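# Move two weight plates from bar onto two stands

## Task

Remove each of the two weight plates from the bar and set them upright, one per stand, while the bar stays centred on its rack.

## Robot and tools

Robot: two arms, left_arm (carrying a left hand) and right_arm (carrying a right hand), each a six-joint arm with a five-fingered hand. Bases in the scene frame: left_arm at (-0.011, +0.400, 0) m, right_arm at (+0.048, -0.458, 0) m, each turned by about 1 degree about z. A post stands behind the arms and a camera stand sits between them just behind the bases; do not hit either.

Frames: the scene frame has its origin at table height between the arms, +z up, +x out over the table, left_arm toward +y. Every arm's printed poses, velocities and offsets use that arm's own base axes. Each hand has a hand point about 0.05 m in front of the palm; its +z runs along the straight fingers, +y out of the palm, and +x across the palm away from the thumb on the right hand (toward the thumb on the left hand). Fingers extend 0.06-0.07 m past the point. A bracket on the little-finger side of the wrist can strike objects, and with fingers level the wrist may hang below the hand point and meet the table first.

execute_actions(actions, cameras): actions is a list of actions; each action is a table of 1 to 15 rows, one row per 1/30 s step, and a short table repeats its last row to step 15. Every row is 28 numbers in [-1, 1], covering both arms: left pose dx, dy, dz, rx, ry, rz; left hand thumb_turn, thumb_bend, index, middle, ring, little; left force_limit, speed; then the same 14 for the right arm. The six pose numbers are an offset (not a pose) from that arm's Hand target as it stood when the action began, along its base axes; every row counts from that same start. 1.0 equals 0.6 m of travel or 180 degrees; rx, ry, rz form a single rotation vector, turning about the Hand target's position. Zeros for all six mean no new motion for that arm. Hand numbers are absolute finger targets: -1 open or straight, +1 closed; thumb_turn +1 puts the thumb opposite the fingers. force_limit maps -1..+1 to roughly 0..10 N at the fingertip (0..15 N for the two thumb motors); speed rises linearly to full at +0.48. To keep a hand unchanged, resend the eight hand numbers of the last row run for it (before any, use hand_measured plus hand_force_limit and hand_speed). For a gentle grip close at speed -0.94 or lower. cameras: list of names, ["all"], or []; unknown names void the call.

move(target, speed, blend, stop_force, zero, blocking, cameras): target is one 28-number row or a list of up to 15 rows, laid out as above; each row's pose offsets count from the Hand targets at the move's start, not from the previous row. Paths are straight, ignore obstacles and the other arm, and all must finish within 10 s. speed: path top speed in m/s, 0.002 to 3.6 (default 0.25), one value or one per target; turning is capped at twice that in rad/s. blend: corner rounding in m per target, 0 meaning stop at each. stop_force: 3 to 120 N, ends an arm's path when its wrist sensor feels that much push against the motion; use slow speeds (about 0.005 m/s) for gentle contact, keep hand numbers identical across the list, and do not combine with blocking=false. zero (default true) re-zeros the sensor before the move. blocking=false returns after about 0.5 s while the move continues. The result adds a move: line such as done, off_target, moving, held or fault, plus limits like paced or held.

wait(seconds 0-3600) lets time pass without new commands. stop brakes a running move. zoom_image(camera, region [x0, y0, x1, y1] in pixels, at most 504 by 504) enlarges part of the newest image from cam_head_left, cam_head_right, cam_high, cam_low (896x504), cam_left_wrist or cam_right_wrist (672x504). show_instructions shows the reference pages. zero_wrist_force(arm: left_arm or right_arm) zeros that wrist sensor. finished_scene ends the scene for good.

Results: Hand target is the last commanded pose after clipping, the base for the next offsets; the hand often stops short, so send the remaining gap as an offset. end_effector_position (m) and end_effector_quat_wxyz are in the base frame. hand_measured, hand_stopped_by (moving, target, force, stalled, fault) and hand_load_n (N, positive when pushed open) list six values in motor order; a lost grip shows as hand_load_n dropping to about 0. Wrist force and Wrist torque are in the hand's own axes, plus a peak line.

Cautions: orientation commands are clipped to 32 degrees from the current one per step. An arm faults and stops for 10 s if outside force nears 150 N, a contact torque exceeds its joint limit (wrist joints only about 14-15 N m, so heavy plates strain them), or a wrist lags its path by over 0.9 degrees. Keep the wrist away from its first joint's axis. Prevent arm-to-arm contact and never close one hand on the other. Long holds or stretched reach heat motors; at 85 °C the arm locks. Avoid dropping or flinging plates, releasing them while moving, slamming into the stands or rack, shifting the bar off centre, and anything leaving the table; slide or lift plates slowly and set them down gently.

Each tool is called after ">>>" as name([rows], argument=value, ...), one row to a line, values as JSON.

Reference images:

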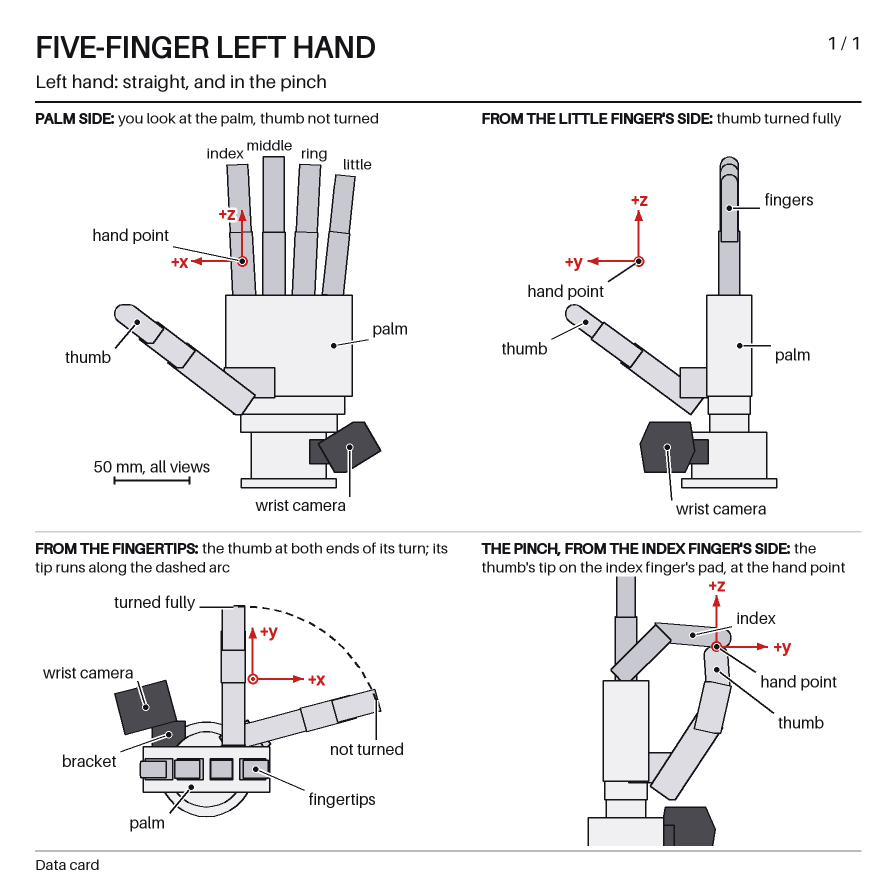

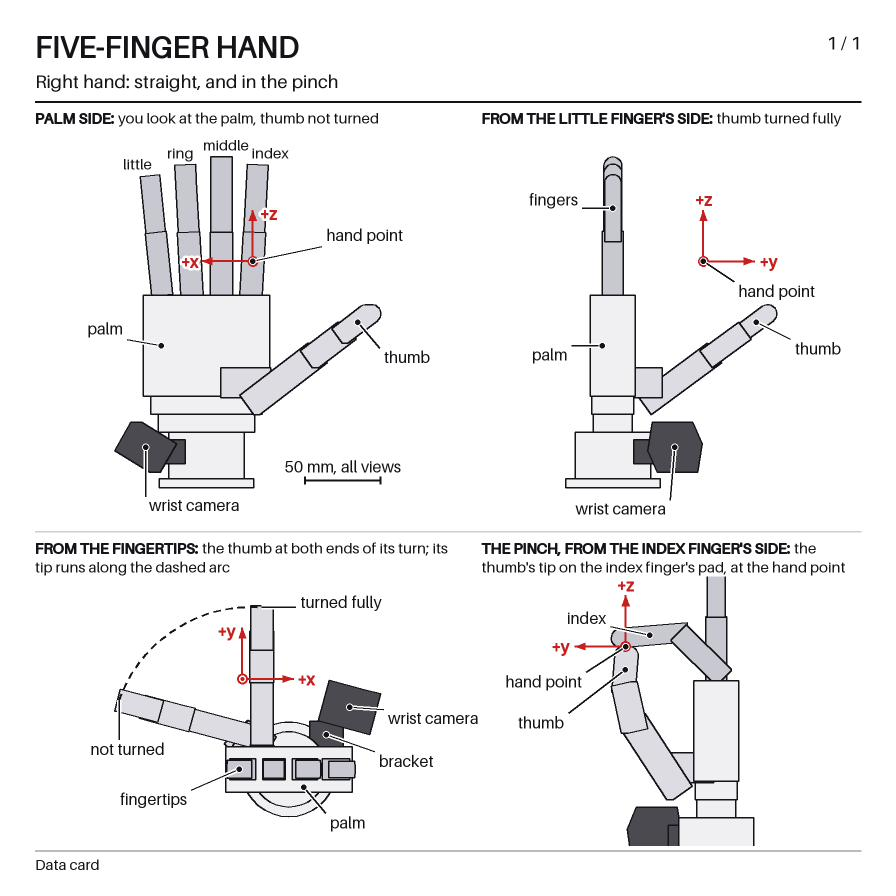

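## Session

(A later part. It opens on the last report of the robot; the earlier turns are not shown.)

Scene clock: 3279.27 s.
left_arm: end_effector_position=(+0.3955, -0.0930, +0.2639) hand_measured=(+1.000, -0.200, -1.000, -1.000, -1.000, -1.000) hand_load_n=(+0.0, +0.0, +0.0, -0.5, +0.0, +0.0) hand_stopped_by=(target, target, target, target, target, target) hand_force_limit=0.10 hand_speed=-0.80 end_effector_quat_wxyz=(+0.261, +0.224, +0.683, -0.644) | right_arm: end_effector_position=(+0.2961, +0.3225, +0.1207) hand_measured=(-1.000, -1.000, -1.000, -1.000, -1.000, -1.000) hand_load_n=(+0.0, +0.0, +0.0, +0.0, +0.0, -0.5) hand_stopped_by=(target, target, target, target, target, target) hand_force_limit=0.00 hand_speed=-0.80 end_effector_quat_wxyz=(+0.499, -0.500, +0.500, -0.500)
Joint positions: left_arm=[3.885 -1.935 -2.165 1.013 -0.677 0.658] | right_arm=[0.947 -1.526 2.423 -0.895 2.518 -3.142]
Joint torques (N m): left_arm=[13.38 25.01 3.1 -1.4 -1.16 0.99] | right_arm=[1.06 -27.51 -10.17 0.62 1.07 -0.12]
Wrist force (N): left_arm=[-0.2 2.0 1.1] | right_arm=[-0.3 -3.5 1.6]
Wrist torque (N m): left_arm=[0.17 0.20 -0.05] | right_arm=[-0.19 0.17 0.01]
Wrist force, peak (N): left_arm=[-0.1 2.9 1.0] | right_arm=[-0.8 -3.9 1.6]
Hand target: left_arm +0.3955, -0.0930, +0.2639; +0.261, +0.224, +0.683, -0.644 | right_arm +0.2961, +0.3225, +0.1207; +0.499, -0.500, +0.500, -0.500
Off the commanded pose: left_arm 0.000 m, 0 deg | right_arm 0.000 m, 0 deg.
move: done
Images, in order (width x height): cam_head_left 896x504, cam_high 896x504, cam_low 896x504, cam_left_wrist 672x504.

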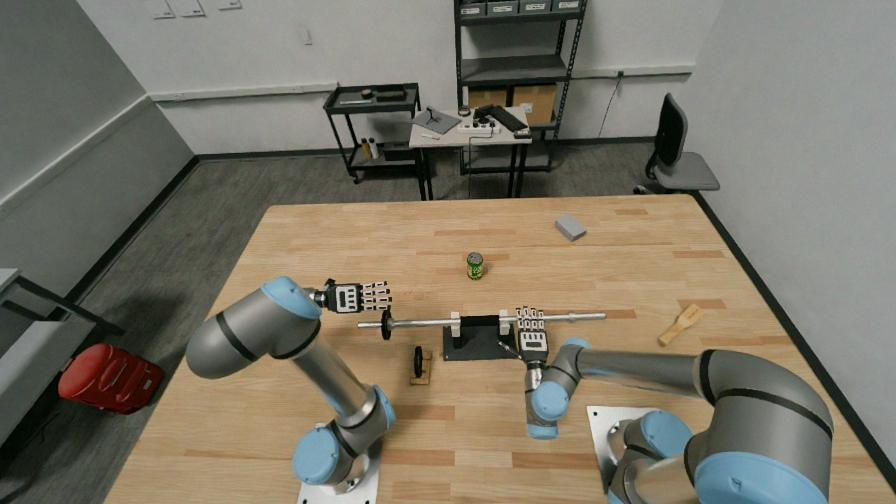

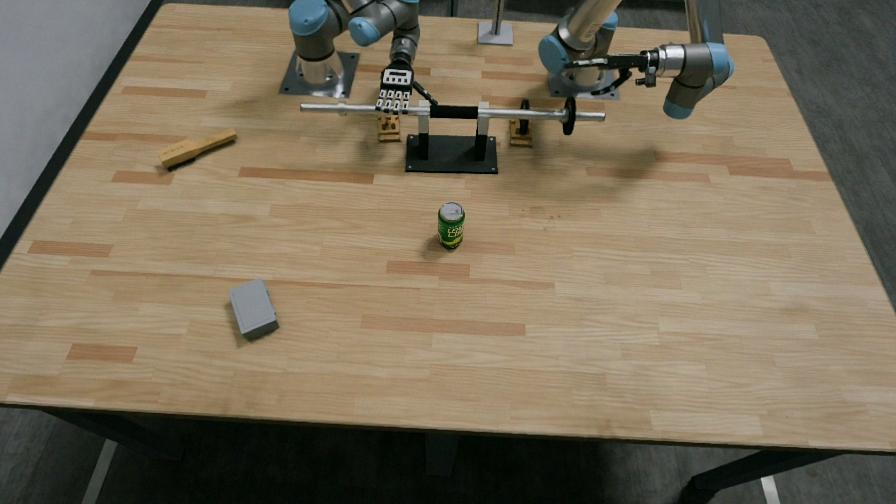

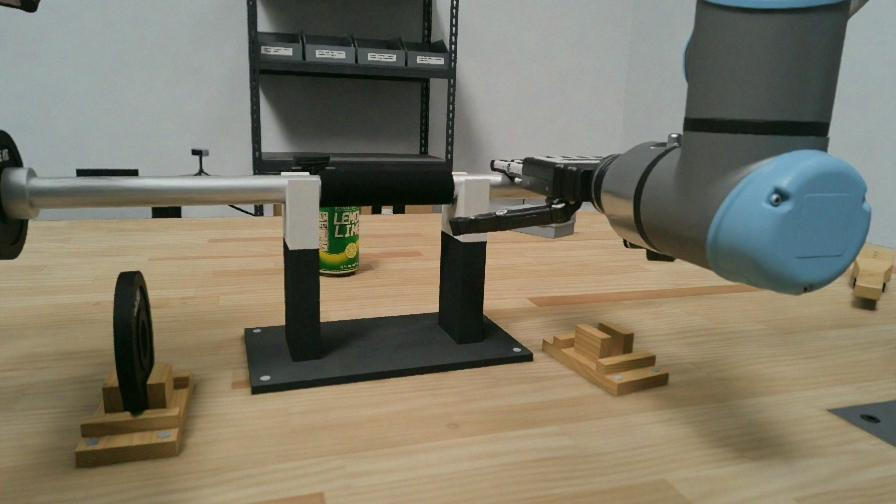

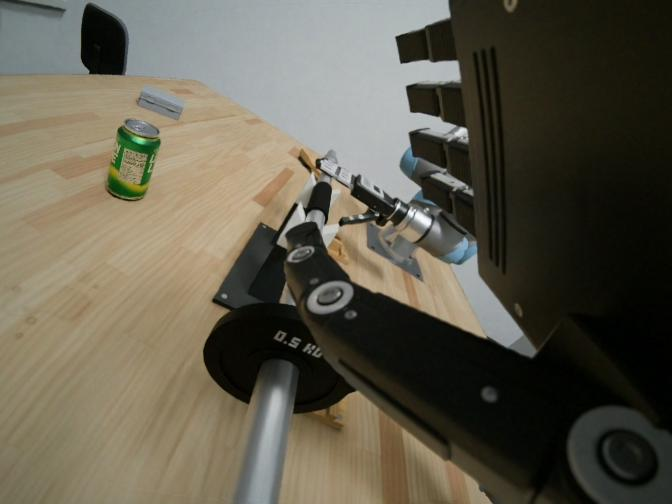

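>>> move([
  [-0.0577,0,0,0,0,0,1,-0.2,-1,-1,-1,-1,0.1,-0.8,0,0,0,0,0,0,-1,-1,-1,-1,-1,-1,0,-0.8],
  [-0.0577,0,-0.0583,0,0,0,1,-0.2,-1,-1,-1,-1,0.1,-0.8,0,0,0,0,0,0,-1,-1,-1,-1,-1,-1,0,-0.8],
], speed=0.05, blend=0.01, stop_force=8, cameras=["cam_low","cam_left_wrist","cam_head_left","cam_high"])

>>> zoom_image(camera="cam_left_wrist", region=[100, 180, 420, 440])

Scene clock: 3333.40 s.
left_arm: end_effector_position=(+0.3609, -0.0930, +0.2290) hand_measured=(+1.000, -0.200, -1.000, -1.000, -1.000, -1.000) hand_load_n=(+0.0, +0.0, +0.0, +0.0, +0.0, +0.0) hand_stopped_by=(target, target, target, target, target, target) hand_force_limit=0.10 hand_speed=-0.80 end_effector_quat_wxyz=(+0.261, +0.224, +0.683, -0.644) | right_arm: end_effector_position=(+0.2961, +0.3225, +0.1207) hand_measured=(-1.000, -1.000, -1.000, -1.000, -1.000, -1.000) hand_load_n=(+0.0, +0.0, +0.0, +0.0, +0.0, +0.0) hand_stopped_by=(target, target, target, target, target, target) hand_force_limit=0.00 hand_speed=-0.80 end_effector_quat_wxyz=(+0.499, -0.500, +0.500, -0.500)
Joint positions: left_arm=[3.954 -1.971 -2.273 1.154 -0.745 0.664] | right_arm=[0.947 -1.526 2.423 -0.895 2.518 -3.142]
Joint torques (N m): left_arm=[-13.92 21.07 19.27 -0.12 0.47 -0.56] | right_arm=[0.84 -27.35 -10.65 0.74 0.99 -0.18]
Wrist force (N): left_arm=[-0.6 2.1 1.1] | right_arm=[-0.3 -3.7 1.3]
Wrist torque (N m): left_arm=[0.16 0.27 -0.11] | right_arm=[-0.21 0.16 0.01]
Wrist force, peak (N): left_arm=[-0.4 2.8 1.1] | right_arm=[-0.8 -3.9 1.6]
Hand target: left_arm +0.3609, -0.0930, +0.2290; +0.261, +0.224, +0.683, -0.644 | right_arm +0.2961, +0.3225, +0.1207; +0.499, -0.500, +0.500, -0.500
Off the commanded pose: left_arm 0.000 m, 0 deg | right_arm 0.000 m, 0 deg.
move: done
Images, in order (width x height): cam_head_left 896x504, cam_high 896x504, cam_low 896x504, cam_left_wrist 672x504.

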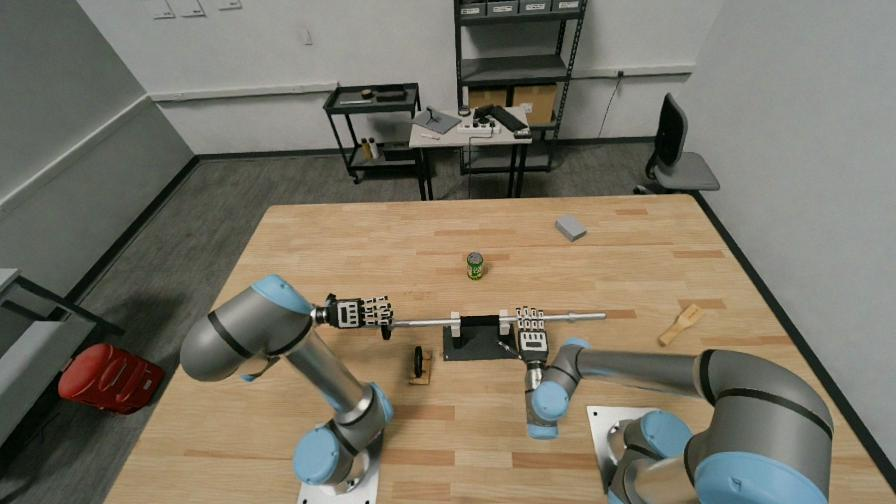

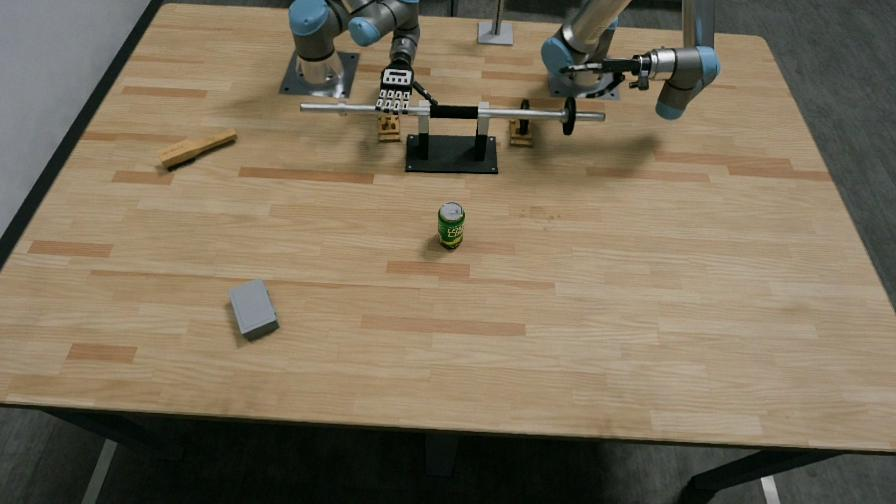

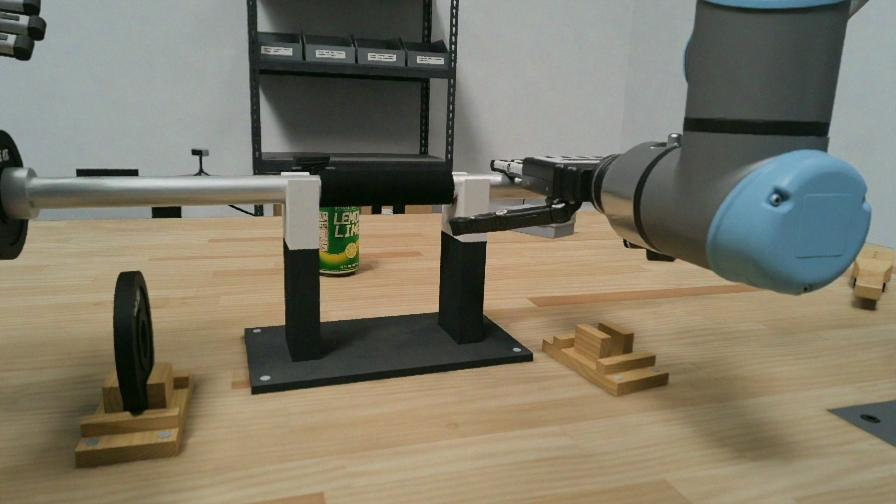

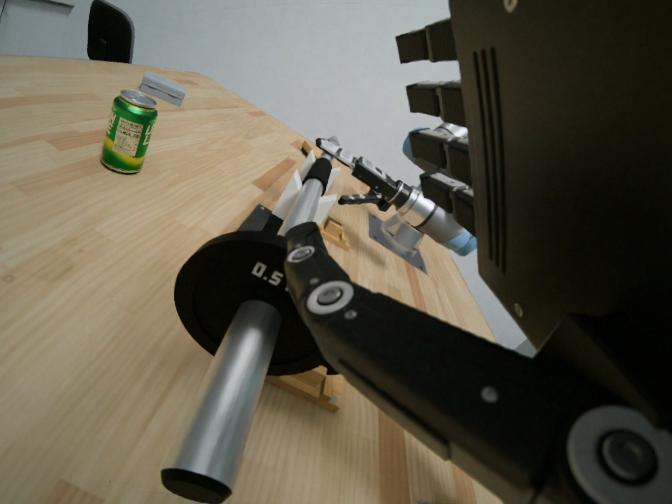

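Scaled by 1.575 from the camera's image (finer frame: 960x720).

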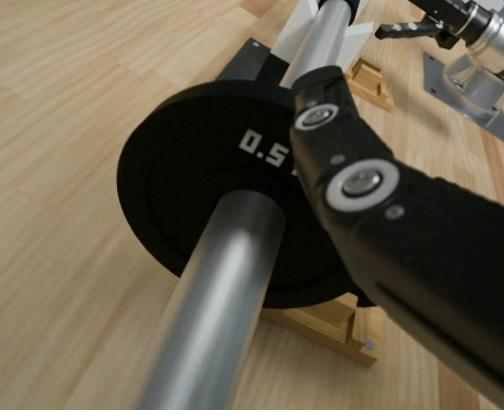

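>>> move([
  [-0.0067,-0.013,-0.02,0,0,0,1,-0.2,-1,-1,-1,-1,0.1,-0.8,0,0,0,0,0,0,-1,-1,-1,-1,-1,-1,0,-0.8],
  [-0.0067,-0.015,-0.045,0,0,0,1,-0.2,-1,-1,-1,-1,0.1,-0.8,0,0,0,0,0,0,-1,-1,-1,-1,-1,-1,0,-0.8],
], speed=0.04, blend=0.005, stop_force=6, cameras=["cam_low","cam_left_wrist","cam_head_left","cam_high"])

>>> zoom_image(camera="cam_left_wrist", region=[100, 140, 420, 400])

Scene clock: 3351.03 s.
left_arm: end_effector_position=(+0.3568, -0.1020, +0.2020) hand_measured=(+1.000, -0.200, -1.000, -1.000, -1.000, -1.000) hand_load_n=(+0.0, +0.0, +0.0, +0.0, +0.0, +0.0) hand_stopped_by=(target, target, target, target, target, target) hand_force_limit=0.10 hand_speed=-0.80 end_effector_quat_wxyz=(+0.261, +0.224, +0.683, -0.644) | right_arm: end_effector_position=(+0.2961, +0.3225, +0.1207) hand_measured=(-1.000, -1.000, -1.000, -1.000, -1.000, -1.000) hand_load_n=(-0.5, +0.0, +0.0, +0.0, +0.0, +0.0) hand_stopped_by=(target, target, target, target, target, target) hand_force_limit=0.00 hand_speed=-0.80 end_effector_quat_wxyz=(+0.499, -0.500, +0.500, -0.500)
Joint positions: left_arm=[3.944 -2.038 -2.301 1.248 -0.735 0.663] | right_arm=[0.947 -1.526 2.423 -0.895 2.518 -3.142]
Joint torques (N m): left_arm=[0.82 27.82 16.23 -1.17 -1.23 0.08] | right_arm=[0.61 -27.71 -10.4 0.68 1.01 -0.1]
Wrist force (N): left_arm=[-0.3 1.9 1.0] | right_arm=[-0.7 -3.7 1.4]
Wrist torque (N m): left_arm=[0.11 0.18 -0.07] | right_arm=[-0.19 0.22 -0.02]
Wrist force, peak (N): left_arm=[-0.6 2.5 1.1] | right_arm=[-0.3 -4.1 1.5]
Hand target: left_arm +0.3568, -0.1020, +0.2020; +0.261, +0.224, +0.683, -0.644 | right_arm +0.2961, +0.3225, +0.1207; +0.499, -0.500, +0.500, -0.500
Off the commanded pose: left_arm 0.000 m, 0 deg | right_arm 0.000 m, 0 deg.
move: done
Images, in order (width x height): cam_head_left 896x504, cam_high 896x504, cam_low 896x504, cam_left_wrist 672x504.

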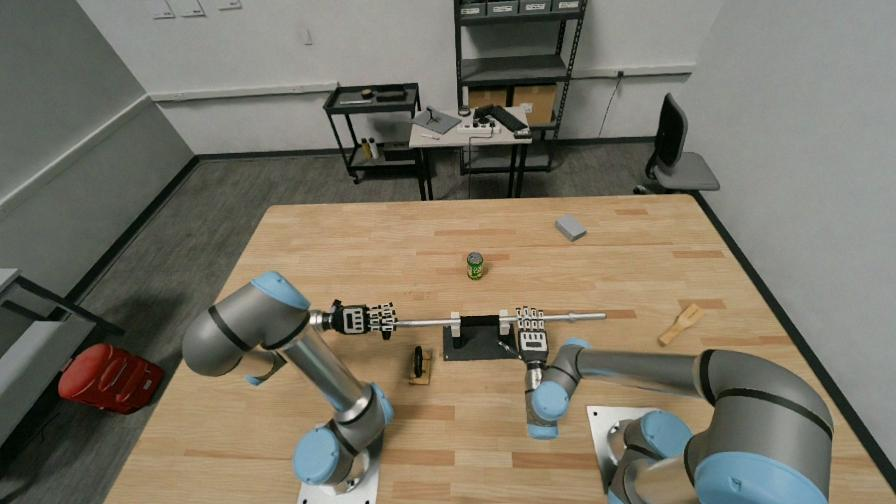

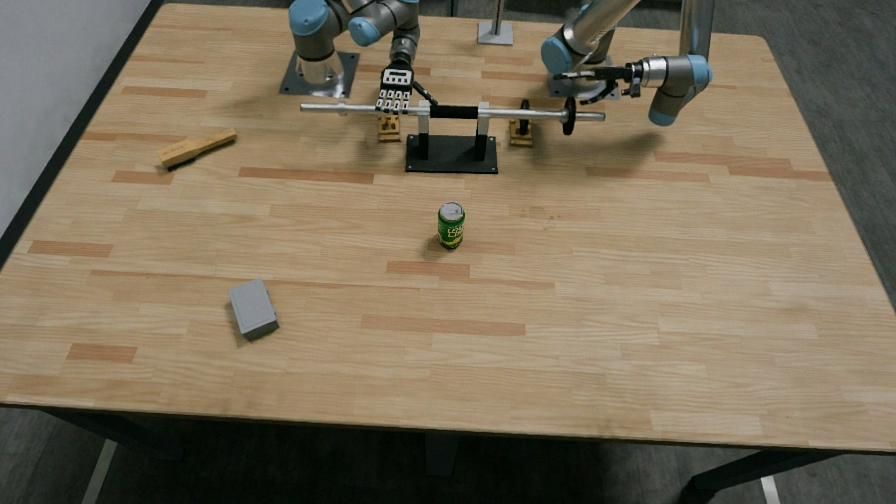

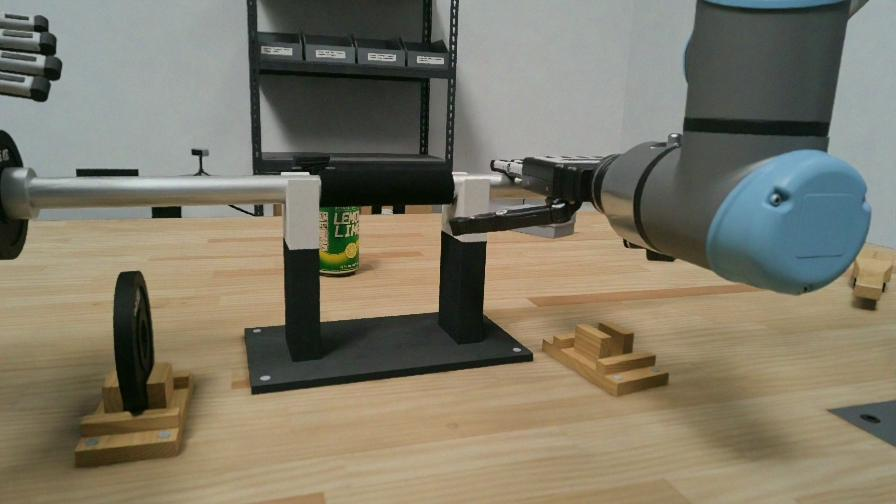

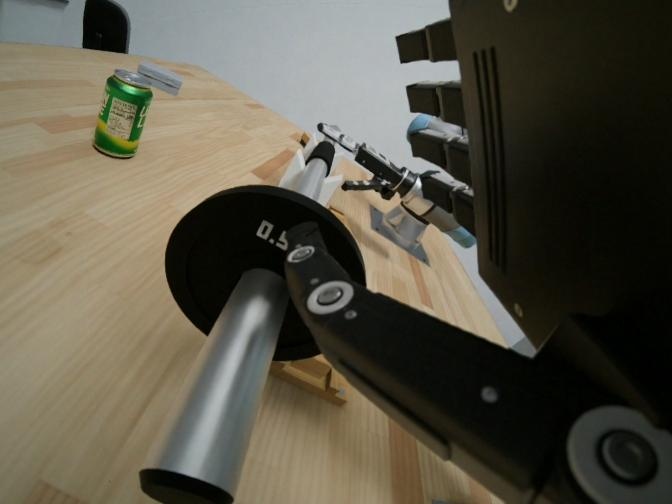

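Scaled by 1.575 from the camera's image (finer frame: 960x720).

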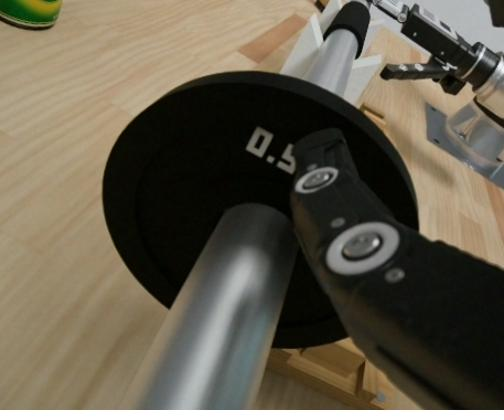

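>>> move(target=[0,0,0,0,0,0,1,-0.1,-1,-1,-1,-1,0.1,-0.8,0,0,0,0,0,0,-1,-1,-1,-1,-1,-1,0,-0.8])

>>> move(target=[0.001,0,-0.0183,0,0,0,1,-0.1,-1,-1,-1,-1,0.1,-0.8,0,0,0,0,0,0,-1,-1,-1,-1,-1,-1,0,-0.8], speed=0.02, stop_force=4, cameras=["cam_left_wrist"])

>>> zoom_image(camera="cam_left_wrist", region=[100, 140, 420, 400])

Scene clock: 3363.13 s.
left_arm: end_effector_position=(+0.3568, -0.1020, +0.2020) hand_measured=(+1.000, -0.100, -1.000, -1.000, -1.000, -1.000) hand_load_n=(+0.0, +0.0, +0.0, +0.0, -0.5, +0.0) hand_stopped_by=(target, target, target, target, target, target) hand_force_limit=0.10 hand_speed=-0.80 end_effector_quat_wxyz=(+0.261, +0.224, +0.683, -0.644) | right_arm: end_effector_position=(+0.2961, +0.3225, +0.1207) hand_measured=(-1.000, -1.000, -1.000, -1.000, -1.000, -1.000) hand_load_n=(+0.0, +0.0, +0.0, +0.0, +0.0, +0.0) hand_stopped_by=(target, target, target, target, target, target) hand_force_limit=0.00 hand_speed=-0.80 end_effector_quat_wxyz=(+0.499, -0.500, +0.500, -0.500)
Joint positions: left_arm=[3.944 -2.038 -2.301 1.248 -0.735 0.663] | right_arm=[0.947 -1.526 2.423 -0.895 2.518 -3.142]
Joint torques (N m): left_arm=[12.24 25.89 17.88 0.37 -1.21 1.06] | right_arm=[0.72 -27.01 -10.42 0.75 1.01 -0.2]
Wrist force (N): left_arm=[-0.4 2.2 0.8] | right_arm=[-0.5 -3.6 1.4]
Wrist torque (N m): left_arm=[0.18 0.18 -0.08] | right_arm=[-0.18 0.20 0.00]
Wrist force, peak (N): left_arm=[-0.2 2.6 1.1] | right_arm=[-0.4 -4.0 1.6]
Hand target: left_arm +0.3568, -0.1020, +0.2020; +0.261, +0.224, +0.683, -0.644 | right_arm +0.2961, +0.3225, +0.1207; +0.499, -0.500, +0.500, -0.500
Off the commanded pose: left_arm 0.000 m, 0 deg | right_arm 0.000 m, 0 deg.
move: done

Scene clock: 3364.47 s.
left_arm: end_effector_position=(+0.3575, -0.1020, +0.1910) hand_measured=(+1.000, -0.100, -1.000, -1.000, -1.000, -1.000) hand_load_n=(+0.5, +0.0, +0.0, +0.0, +0.0, +0.0) hand_stopped_by=(target, target, target, target, target, target) hand_force_limit=0.10 hand_speed=-0.80 end_effector_quat_wxyz=(+0.261, +0.224, +0.683, -0.644) | right_arm: end_effector_position=(+0.2961, +0.3225, +0.1207) hand_measured=(-1.000, -1.000, -1.000, -1.000, -1.000, -1.000) hand_load_n=(+0.0, +0.0, +0.0, +0.0, +0.0, +0.0) hand_stopped_by=(target, target, target, target, target, target) hand_force_limit=0.00 hand_speed=-0.80 end_effector_quat_wxyz=(+0.499, -0.500, +0.500, -0.500)
Joint positions: left_arm=[3.942 -2.071 -2.3 1.281 -0.734 0.663] | right_arm=[0.947 -1.526 2.423 -0.895 2.518 -3.142]
Joint torques (N m): left_arm=[-12.25 32.32 11.81 -3.24 -0.72 -0.4] | right_arm=[0.54 -27.62 -9.75 0.76 0.91 -0.09]
Wrist force (N): left_arm=[-0.5 2.4 0.5] | right_arm=[-0.4 -3.7 1.5]
Wrist torque (N m): left_arm=[0.21 0.21 -0.13] | right_arm=[-0.19 0.18 0.00]
Wrist force, peak (N): left_arm=[-0.4 2.6 0.7] | right_arm=[-0.3 -4.0 1.3]
Hand target: left_arm +0.3574, -0.1020, +0.1910; +0.261, +0.224, +0.683, -0.644 | right_arm +0.2961, +0.3225, +0.1207; +0.499, -0.500, +0.500, -0.500
Off the commanded pose: left_arm 0.000 m, 0 deg | right_arm 0.000 m, 0 deg.
move: done

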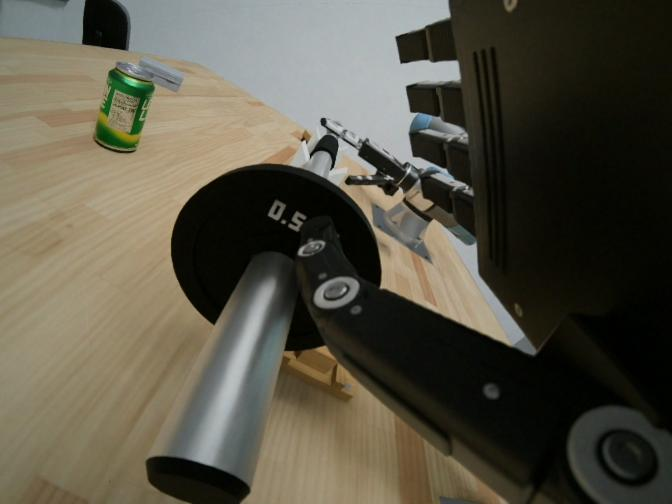

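Scaled by 1.575 from the camera's image (finer frame: 960x720).

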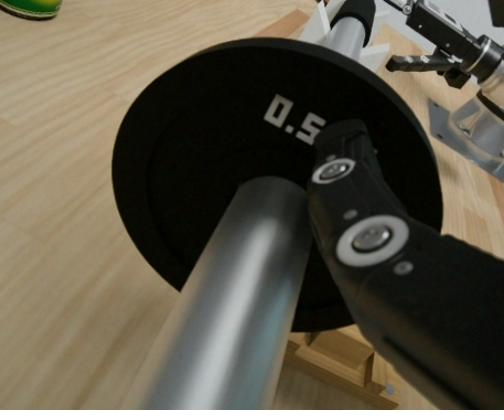

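>>> move(target=[0,-0.03,0,0,0,0,1,-0.1,-1,-1,-1,-1,0.1,-0.8,0,0,0,0,0,0,-1,-1,-1,-1,-1,-1,0,-0.8], speed=0.008, stop_force=3, cameras=["cam_left_wrist","cam_head_left"])

>>> zoom_image(camera="cam_left_wrist", region=[100, 140, 420, 400])

Scene clock: 3378.47 s.
left_arm: end_effector_position=(+0.3574, -0.1171, +0.1910) hand_measured=(+1.000, -0.100, -1.000, -1.000, -1.000, -1.000) hand_load_n=(+0.0, +0.0, +0.0, +0.0, +0.0, +0.0) hand_stopped_by=(target, target, target, target, target, target) hand_force_limit=0.10 hand_speed=-0.80 end_effector_quat_wxyz=(+0.261, +0.224, +0.683, -0.644) | right_arm: end_effector_position=(+0.2961, +0.3225, +0.1207) hand_measured=(-1.000, -1.000, -1.000, -1.000, -1.000, -1.000) hand_load_n=(-0.5, +0.0, +0.0, +0.0, +0.0, +0.0) hand_stopped_by=(target, target, target, target, target, target) hand_force_limit=0.00 hand_speed=-0.80 end_effector_quat_wxyz=(+0.499, -0.500, +0.500, -0.500)
Joint positions: left_arm=[3.91 -2.065 -2.316 1.293 -0.701 0.661] | right_arm=[0.947 -1.526 2.423 -0.895 2.518 -3.142]
Joint torques (N m): left_arm=[12.56 17.14 16.54 -2.97 -1.3 1.07] | right_arm=[0.9 -26.87 -10.29 0.66 1.02 -0.04]
Wrist force (N): left_arm=[-0.3 2.0 -1.1] | right_arm=[1.4 -5.3 2.2]
Wrist torque (N m): left_arm=[0.20 0.15 -0.10] | right_arm=[-0.35 0.08 0.09]
Wrist force, peak (N): left_arm=[0.2 2.4 -4.3] | right_arm=[1.4 -5.7 2.1]
Hand target: left_arm +0.3574, -0.1171, +0.1910; +0.261, +0.224, +0.683, -0.644 (not the last commanded pose) | right_arm +0.2961, +0.3225, +0.1207; +0.499, -0.500, +0.500, -0.500
Off the commanded pose: left_arm 0.003 m, 0 deg | right_arm 0.000 m, 0 deg.
move: contact (left_arm)
Images, in order (width x height): cam_head_left 896x504, cam_left_wrist 672x504.

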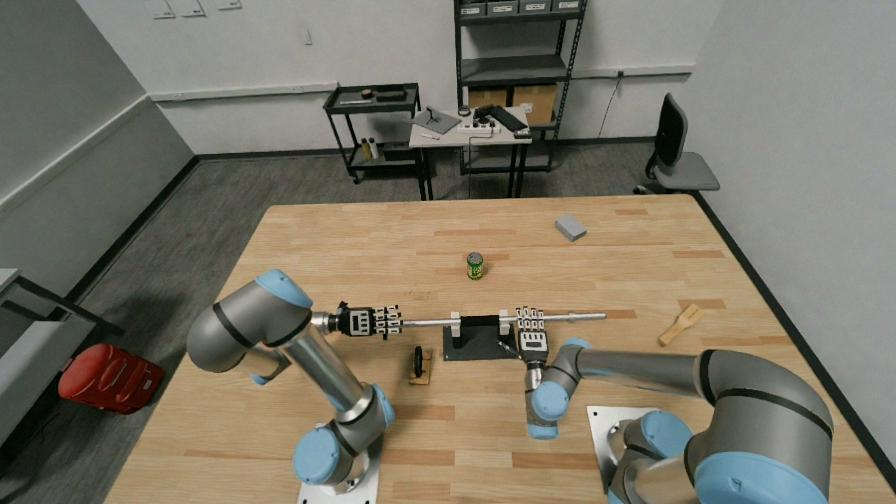

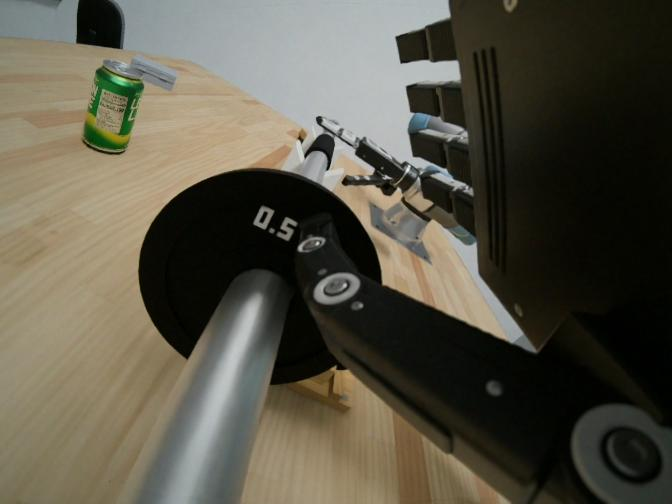

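Scaled by 1.575 from the camera's image (finer frame: 960x720).

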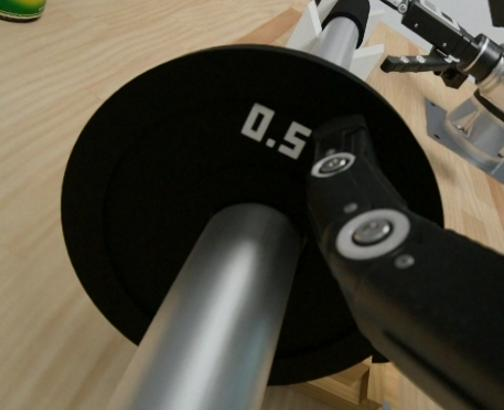

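>>> zoom_image(camera="cam_left_wrist", region=[240, 190, 360, 290])

>>> zoom_image(camera="cam_head_left", region=[290, 280, 430, 360])

Scaled by 4.200 from the camera's image (finer frame: 960x720).

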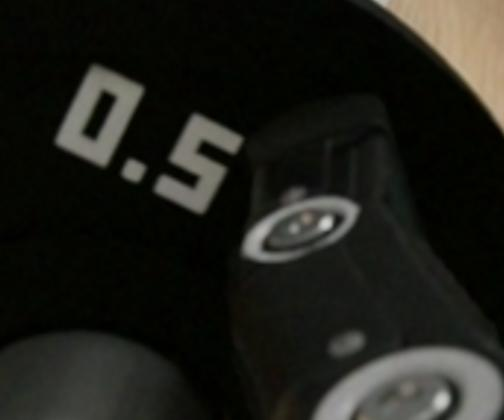

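Scaled by 3.600 from the camera's image (finer frame: 1280x720).

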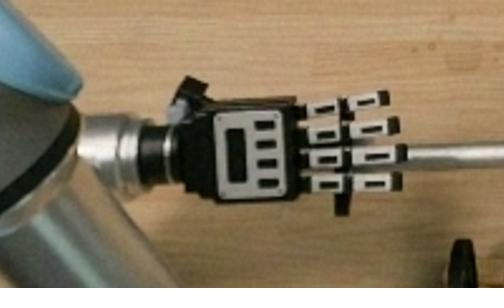

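>>> move(target=[0,-0.0025,0,0,0,0,1,-0.1,-1,-1,-1,-1,0.1,-0.8,0,0,0,0,0,0,-1,-1,-1,-1,-1,-1,0,-0.8], speed=0.005, cameras=["cam_left_wrist","cam_low"])

Scene clock: 3436.33 s.
left_arm: end_effector_position=(+0.3575, -0.1186, +0.1910) hand_measured=(+1.000, -0.100, -1.000, -1.000, -1.000, -1.000) hand_load_n=(+0.0, +1.5, +0.0, -0.5, +0.0, +0.0) hand_stopped_by=(target, target, target, target, target, target) hand_force_limit=0.10 hand_speed=-0.80 end_effector_quat_wxyz=(+0.261, +0.224, +0.683, -0.644) | right_arm: end_effector_position=(+0.2961, +0.3225, +0.1207) hand_measured=(-1.000, -1.000, -1.000, -1.000, -1.000, -1.000) hand_load_n=(+0.0, +0.0, +0.0, +0.0, +0.0, +0.0) hand_stopped_by=(target, target, target, target, target, target) hand_force_limit=0.00 hand_speed=-0.80 end_effector_quat_wxyz=(+0.499, -0.500, +0.500, -0.500)
Joint positions: left_arm=[3.906 -2.064 -2.318 1.294 -0.698 0.66] | right_arm=[0.947 -1.526 2.423 -0.895 2.518 -3.142]
Joint torques (N m): left_arm=[-10.19 33.13 -3.4 0.3 0.42 -0.41] | right_arm=[1.01 -25.78 -10.45 0.64 0.75 -0.01]
Wrist force (N): left_arm=[-0.4 2.9 -4.2] | right_arm=[1.5 -4.3 1.9]
Wrist torque (N m): left_arm=[0.34 0.10 -0.12] | right_arm=[-0.26 0.10 0.11]
Wrist force, peak (N): left_arm=[-0.3 2.7 -4.6] | right_arm=[1.1 -5.8 2.3]
Hand target: left_arm +0.3574, -0.1186, +0.1910; +0.261, +0.224, +0.683, -0.644 | right_arm +0.2961, +0.3225, +0.1207; +0.499, -0.500, +0.500, -0.500
Off the commanded pose: left_arm 0.000 m, 0 deg | right_arm 0.000 m, 0 deg.
move: done
Images, in order (width x height): cam_low 896x504, cam_left_wrist 672x504.

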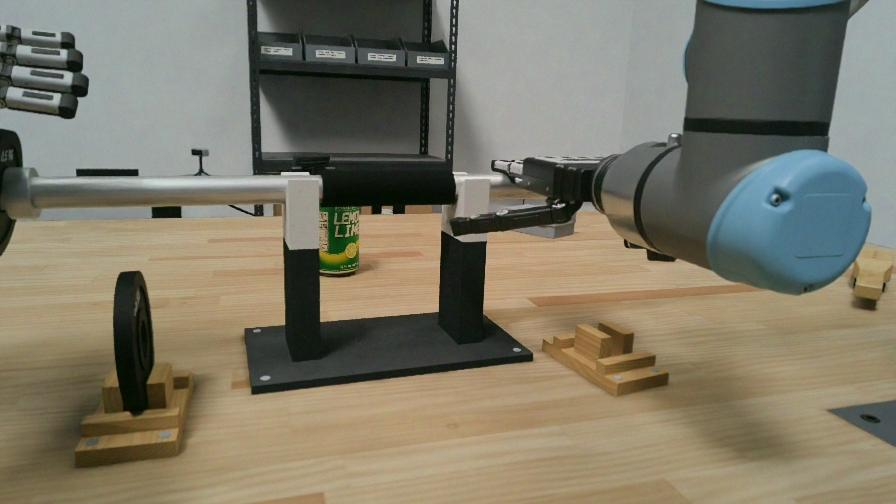

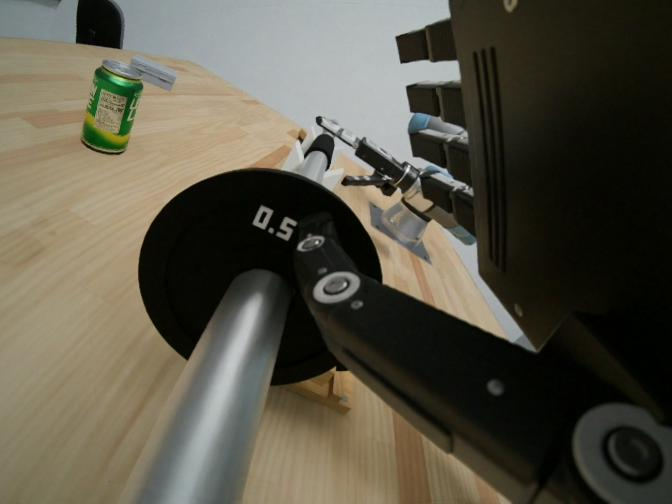

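>>> move(target=[0,0,0,0,0,0,1,-0.1,0.4,0.4,-1,-1,-0.5,-0.92,0,0,0,0,0,0,-1,-1,-1,-1,-1,-1,0,-0.8], cameras=["cam_left_wrist","cam_low"])

Scene clock: 3454.53 s.
left_arm: end_effector_position=(+0.3574, -0.1186, +0.1910) hand_measured=(+1.000, -0.100, +0.068, +0.046, -1.000, -1.000) hand_load_n=(-1.0, +5.0, +3.5, +2.0, +0.0, +0.0) hand_stopped_by=(target, target, force, force, target, target) hand_force_limit=-0.50 hand_speed=-0.92 end_effector_quat_wxyz=(+0.261, +0.224, +0.683, -0.644) | right_arm: end_effector_position=(+0.2961, +0.3225, +0.1207) hand_measured=(-1.000, -1.000, -1.000, -1.000, -1.000, -1.000) hand_load_n=(-0.5, +0.0, +0.0, +0.0, +0.0, +0.0) hand_stopped_by=(target, target, target, target, target, target) hand_force_limit=0.00 hand_speed=-0.80 end_effector_quat_wxyz=(+0.499, -0.500, +0.500, -0.500)
Joint positions: left_arm=[3.906 -2.064 -2.318 1.294 -0.698 0.66] | right_arm=[0.947 -1.526 2.423 -0.895 2.518 -3.142]
Joint torques (N m): left_arm=[9.16 32.41 13.79 -2.18 -0.85 0.9] | right_arm=[0 -23.5 -10.8 0.84 -1.08 0.11]
Wrist force (N): left_arm=[-0.7 1.9 -3.5] | right_arm=[1.6 -5.3 1.5]
Wrist torque (N m): left_arm=[0.24 0.12 -0.10] | right_arm=[-0.32 0.09 0.10]
Wrist force, peak (N): left_arm=[-0.1 2.8 -4.6] | right_arm=[1.8 -5.8 1.3]
Hand target: left_arm +0.3574, -0.1186, +0.1910; +0.261, +0.224, +0.683, -0.644 | right_arm +0.2961, +0.3225, +0.1207; +0.499, -0.500, +0.500, -0.500
Off the commanded pose: left_arm 0.000 m, 0 deg | right_arm 0.000 m, 0 deg.
move: moving (left_arm; no rest 5 s after the move's start)
Images, in order (width x height): cam_low 896x504, cam_left_wrist 672x504.

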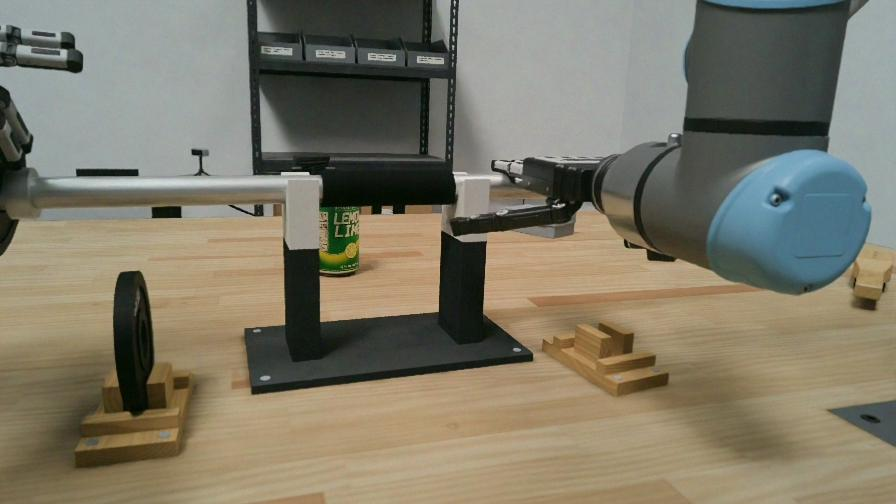

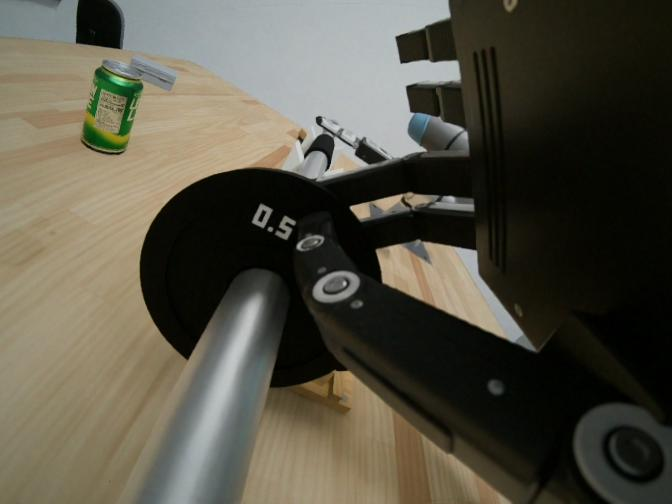

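>>> move(target=[0,0,0,0,0,0,1,-0.1,0.5,0.5,-1,-1,0.1,-0.92,0,0,0,0,0,0,-1,-1,-1,-1,-1,-1,0,-0.8])

Scene clock: 3458.33 s.
left_arm: end_effector_position=(+0.3574, -0.1186, +0.1910) hand_measured=(+1.000, -0.102, +0.090, +0.060, -1.000, -1.000) hand_load_n=(-1.5, +8.5, +7.0, +6.0, +0.0, +0.0) hand_stopped_by=(target, target, force, force, target, target) hand_force_limit=0.10 hand_speed=-0.92 end_effector_quat_wxyz=(+0.261, +0.224, +0.683, -0.644) | right_arm: end_effector_position=(+0.2961, +0.3225, +0.1207) hand_measured=(-1.000, -1.000, -1.000, -1.000, -1.000, -1.000) hand_load_n=(+0.0, +0.0, +0.0, +0.0, +0.0, +0.0) hand_stopped_by=(target, target, target, target, target, target) hand_force_limit=0.00 hand_speed=-0.80 end_effector_quat_wxyz=(+0.499, -0.500, +0.500, -0.500)
Joint positions: left_arm=[3.906 -2.064 -2.318 1.294 -0.698 0.66] | right_arm=[0.947 -1.526 2.423 -0.895 2.518 -3.142]
Joint torques (N m): left_arm=[9.32 32.17 13.19 -2.33 -0.47 0.95] | right_arm=[1.03 -22.83 -10.92 0.72 -1.08 0.11]
Wrist force (N): left_arm=[-2.0 -1.0 -5.8] | right_arm=[2.1 -8.0 0.3]
Wrist torque (N m): left_arm=[0.07 0.15 -0.07] | right_arm=[-0.33 0.08 0.11]
Wrist force, peak (N): left_arm=[-2.0 -1.0 -5.8] | right_arm=[2.2 -8.5 0.3]
Hand target: left_arm +0.3574, -0.1186, +0.1910; +0.261, +0.224, +0.683, -0.644 | right_arm +0.2961, +0.3225, +0.1207; +0.499, -0.500, +0.500, -0.500
Off the commanded pose: left_arm 0.000 m, 0 deg | right_arm 0.000 m, 0 deg.
move: done

>>> move(target=[0,0.001,0.0017,0,0,0,1,-0.1,0.5,0.5,-1,-1,0.1,-0.92,0,0,0,0,0,0,-1,-1,-1,-1,-1,-1,0,-0.8], speed=0.005)

Scene clock: 3467.07 s.
left_arm: end_effector_position=(+0.3574, -0.1180, +0.1920) hand_measured=(+1.000, -0.102, +0.090, +0.060, -1.000, -1.000) hand_load_n=(+0.5, +9.5, +5.0, +3.0, +0.0, +0.0) hand_stopped_by=(target, target, force, force, target, target) hand_force_limit=0.10 hand_speed=-0.92 end_effector_quat_wxyz=(+0.261, +0.224, +0.683, -0.644) | right_arm: end_effector_position=(+0.2961, +0.3225, +0.1207) hand_measured=(-1.000, -1.000, -1.000, -1.000, -1.000, -1.000) hand_load_n=(+0.0, +0.0, +0.0, +0.0, +0.0, +0.0) hand_stopped_by=(target, target, target, target, target, target) hand_force_limit=0.00 hand_speed=-0.80 end_effector_quat_wxyz=(+0.499, -0.500, +0.500, -0.500)
Joint positions: left_arm=[3.908 -2.061 -2.317 1.29 -0.699 0.66] | right_arm=[0.947 -1.526 2.423 -0.895 2.518 -3.142]
Joint torques (N m): left_arm=[7.79 22.47 13.57 -1.37 -0.63 1.02] | right_arm=[-0.12 -21.25 -11.55 0.69 -0.96 0.04]
Wrist force (N): left_arm=[0.7 4.0 -2.0] | right_arm=[-0.2 -3.2 1.8]
Wrist torque (N m): left_arm=[0.29 0.08 -0.12] | right_arm=[-0.18 0.19 0.04]
Wrist force, peak (N): left_arm=[-1.9 -0.7 -6.0] | right_arm=[2.3 -8.6 0.7]
Hand target: left_arm +0.3574, -0.1180, +0.1920; +0.261, +0.224, +0.683, -0.644 | right_arm +0.2961, +0.3225, +0.1207; +0.499, -0.500, +0.500, -0.500
Off the commanded pose: left_arm 0.000 m, 0 deg | right_arm 0.000 m, 0 deg.
move: done

>>> move([
  [0,0.0005,0.0008,0,0,0,1,-0.1,0.5,0.5,-1,-1,0.1,-0.92,0,0,0,0,0,0,-1,-1,-1,-1,-1,-1,0,-0.8],
  [0,0.04,0.0008,0,0,0,1,-0.1,0.5,0.5,-1,-1,0.1,-0.92,0,0,0,0,0,0,-1,-1,-1,-1,-1,-1,0,-0.8],
], speed=0.02, stop_force=8, cameras=["cam_left_wrist","cam_high","cam_low"])

Scene clock: 3480.53 s.
left_arm: end_effector_position=(+0.3574, -0.1056, +0.1925) hand_measured=(+1.000, -0.100, +0.090, +0.060, -1.000, -1.000) hand_load_n=(+0.0, +0.5, +2.0, +2.0, +0.0, +0.0) hand_stopped_by=(target, target, force, force, target, target) hand_force_limit=0.10 hand_speed=-0.92 end_effector_quat_wxyz=(+0.261, +0.224, +0.683, -0.644) | right_arm: end_effector_position=(+0.2961, +0.3225, +0.1207) hand_measured=(-1.000, -1.000, -1.000, -1.000, -1.000, -1.000) hand_load_n=(-0.5, +0.0, +0.0, +0.0, +0.0, +0.0) hand_stopped_by=(target, target, target, target, target, target) hand_force_limit=0.00 hand_speed=-0.80 end_effector_quat_wxyz=(+0.499, -0.500, +0.500, -0.500)
Joint positions: left_arm=[3.935 -2.065 -2.304 1.279 -0.726 0.663] | right_arm=[0.947 -1.526 2.423 -0.895 2.518 -3.142]
Joint torques (N m): left_arm=[-13.92 33.31 -3.02 0.34 -1.03 -0.45] | right_arm=[-0.23 -20.29 -11.84 0.66 -0.98 0.2]
Wrist force (N): left_arm=[-0.1 3.1 1.9] | right_arm=[-0.1 -3.9 1.1]
Wrist torque (N m): left_arm=[0.26 0.19 -0.11] | right_arm=[-0.14 0.15 0.03]
Wrist force, peak (N): left_arm=[-2.0 0.0 6.3] | right_arm=[-1.3 -8.3 1.2]
Hand target: left_arm +0.3574, -0.1056, +0.1925; +0.261, +0.224, +0.683, -0.644 (not the last commanded pose) | right_arm +0.2961, +0.3225, +0.1207; +0.499, -0.500, +0.500, -0.500
Off the commanded pose: left_arm 0.012 m, 0 deg | right_arm 0.000 m, 0 deg.
move: contact (left_arm); path passed 1 of 2 targets
Images, in order (width x height): cam_high 896x504, cam_low 896x504, cam_left_wrist 672x504.

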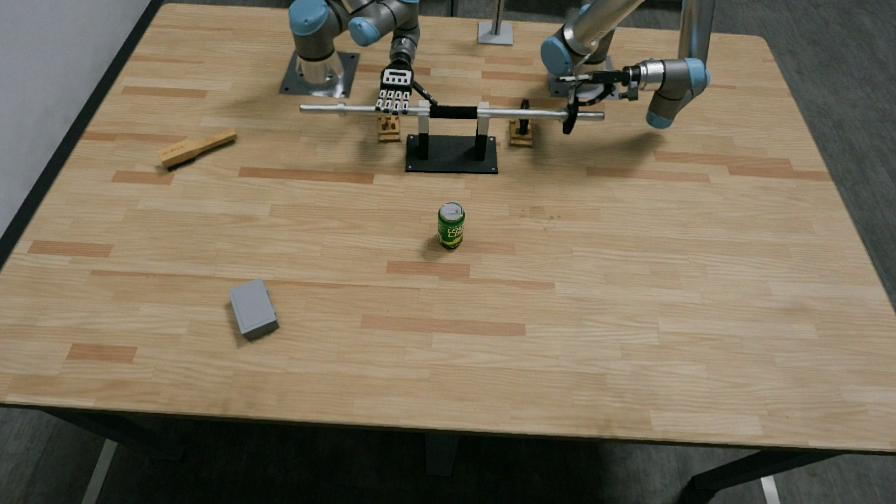

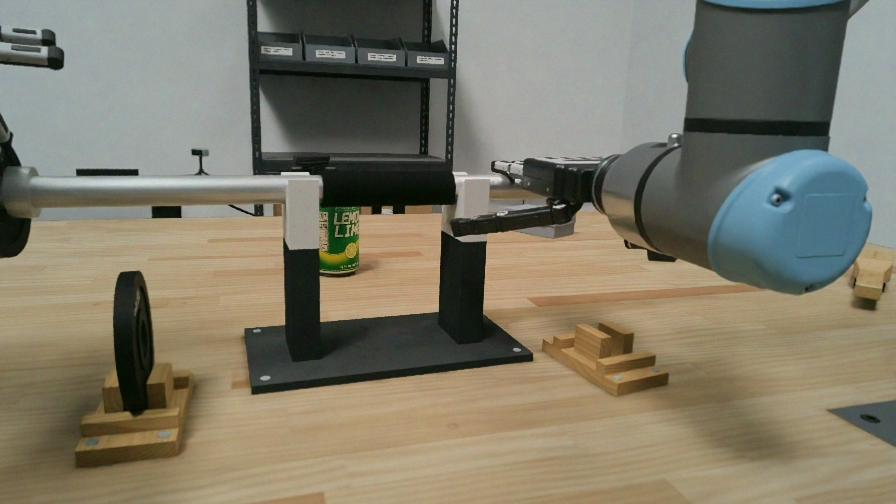

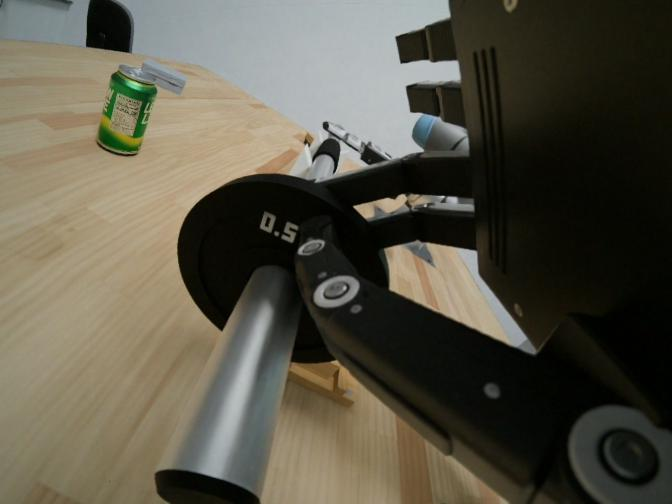

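>>> zoom_image(camera="cam_left_wrist", region=[200, 120, 420, 320])

>>> zoom_image(camera="cam_high", region=[540, 50, 680, 150])

>>> zoom_image(camera="cam_low", region=[0, 100, 120, 280])

Scaled by 2.291 from the camera's image (finer frame: 960x720).

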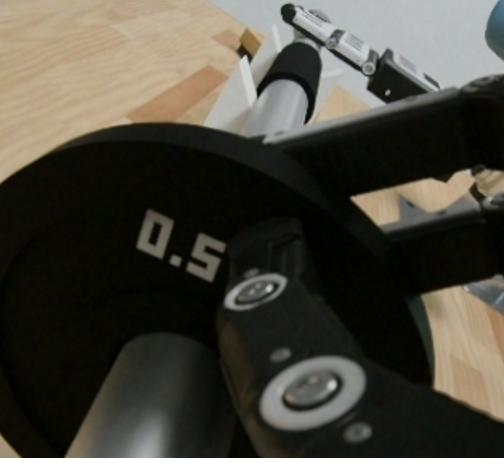

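Scaled by 3.600 from the camera's image (finer frame: 1280x720).

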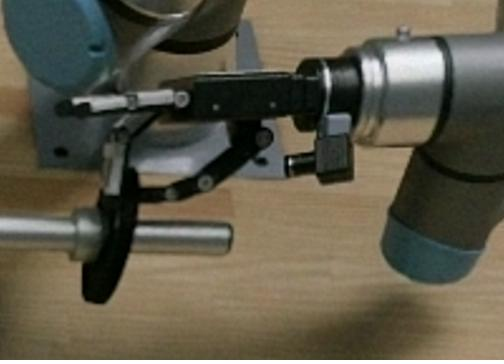

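Scaled by 2.800 from the camera's image (finer frame: 1280x720).

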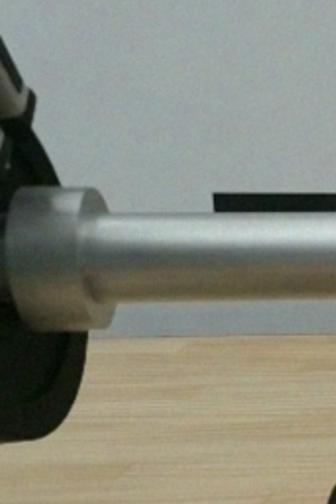

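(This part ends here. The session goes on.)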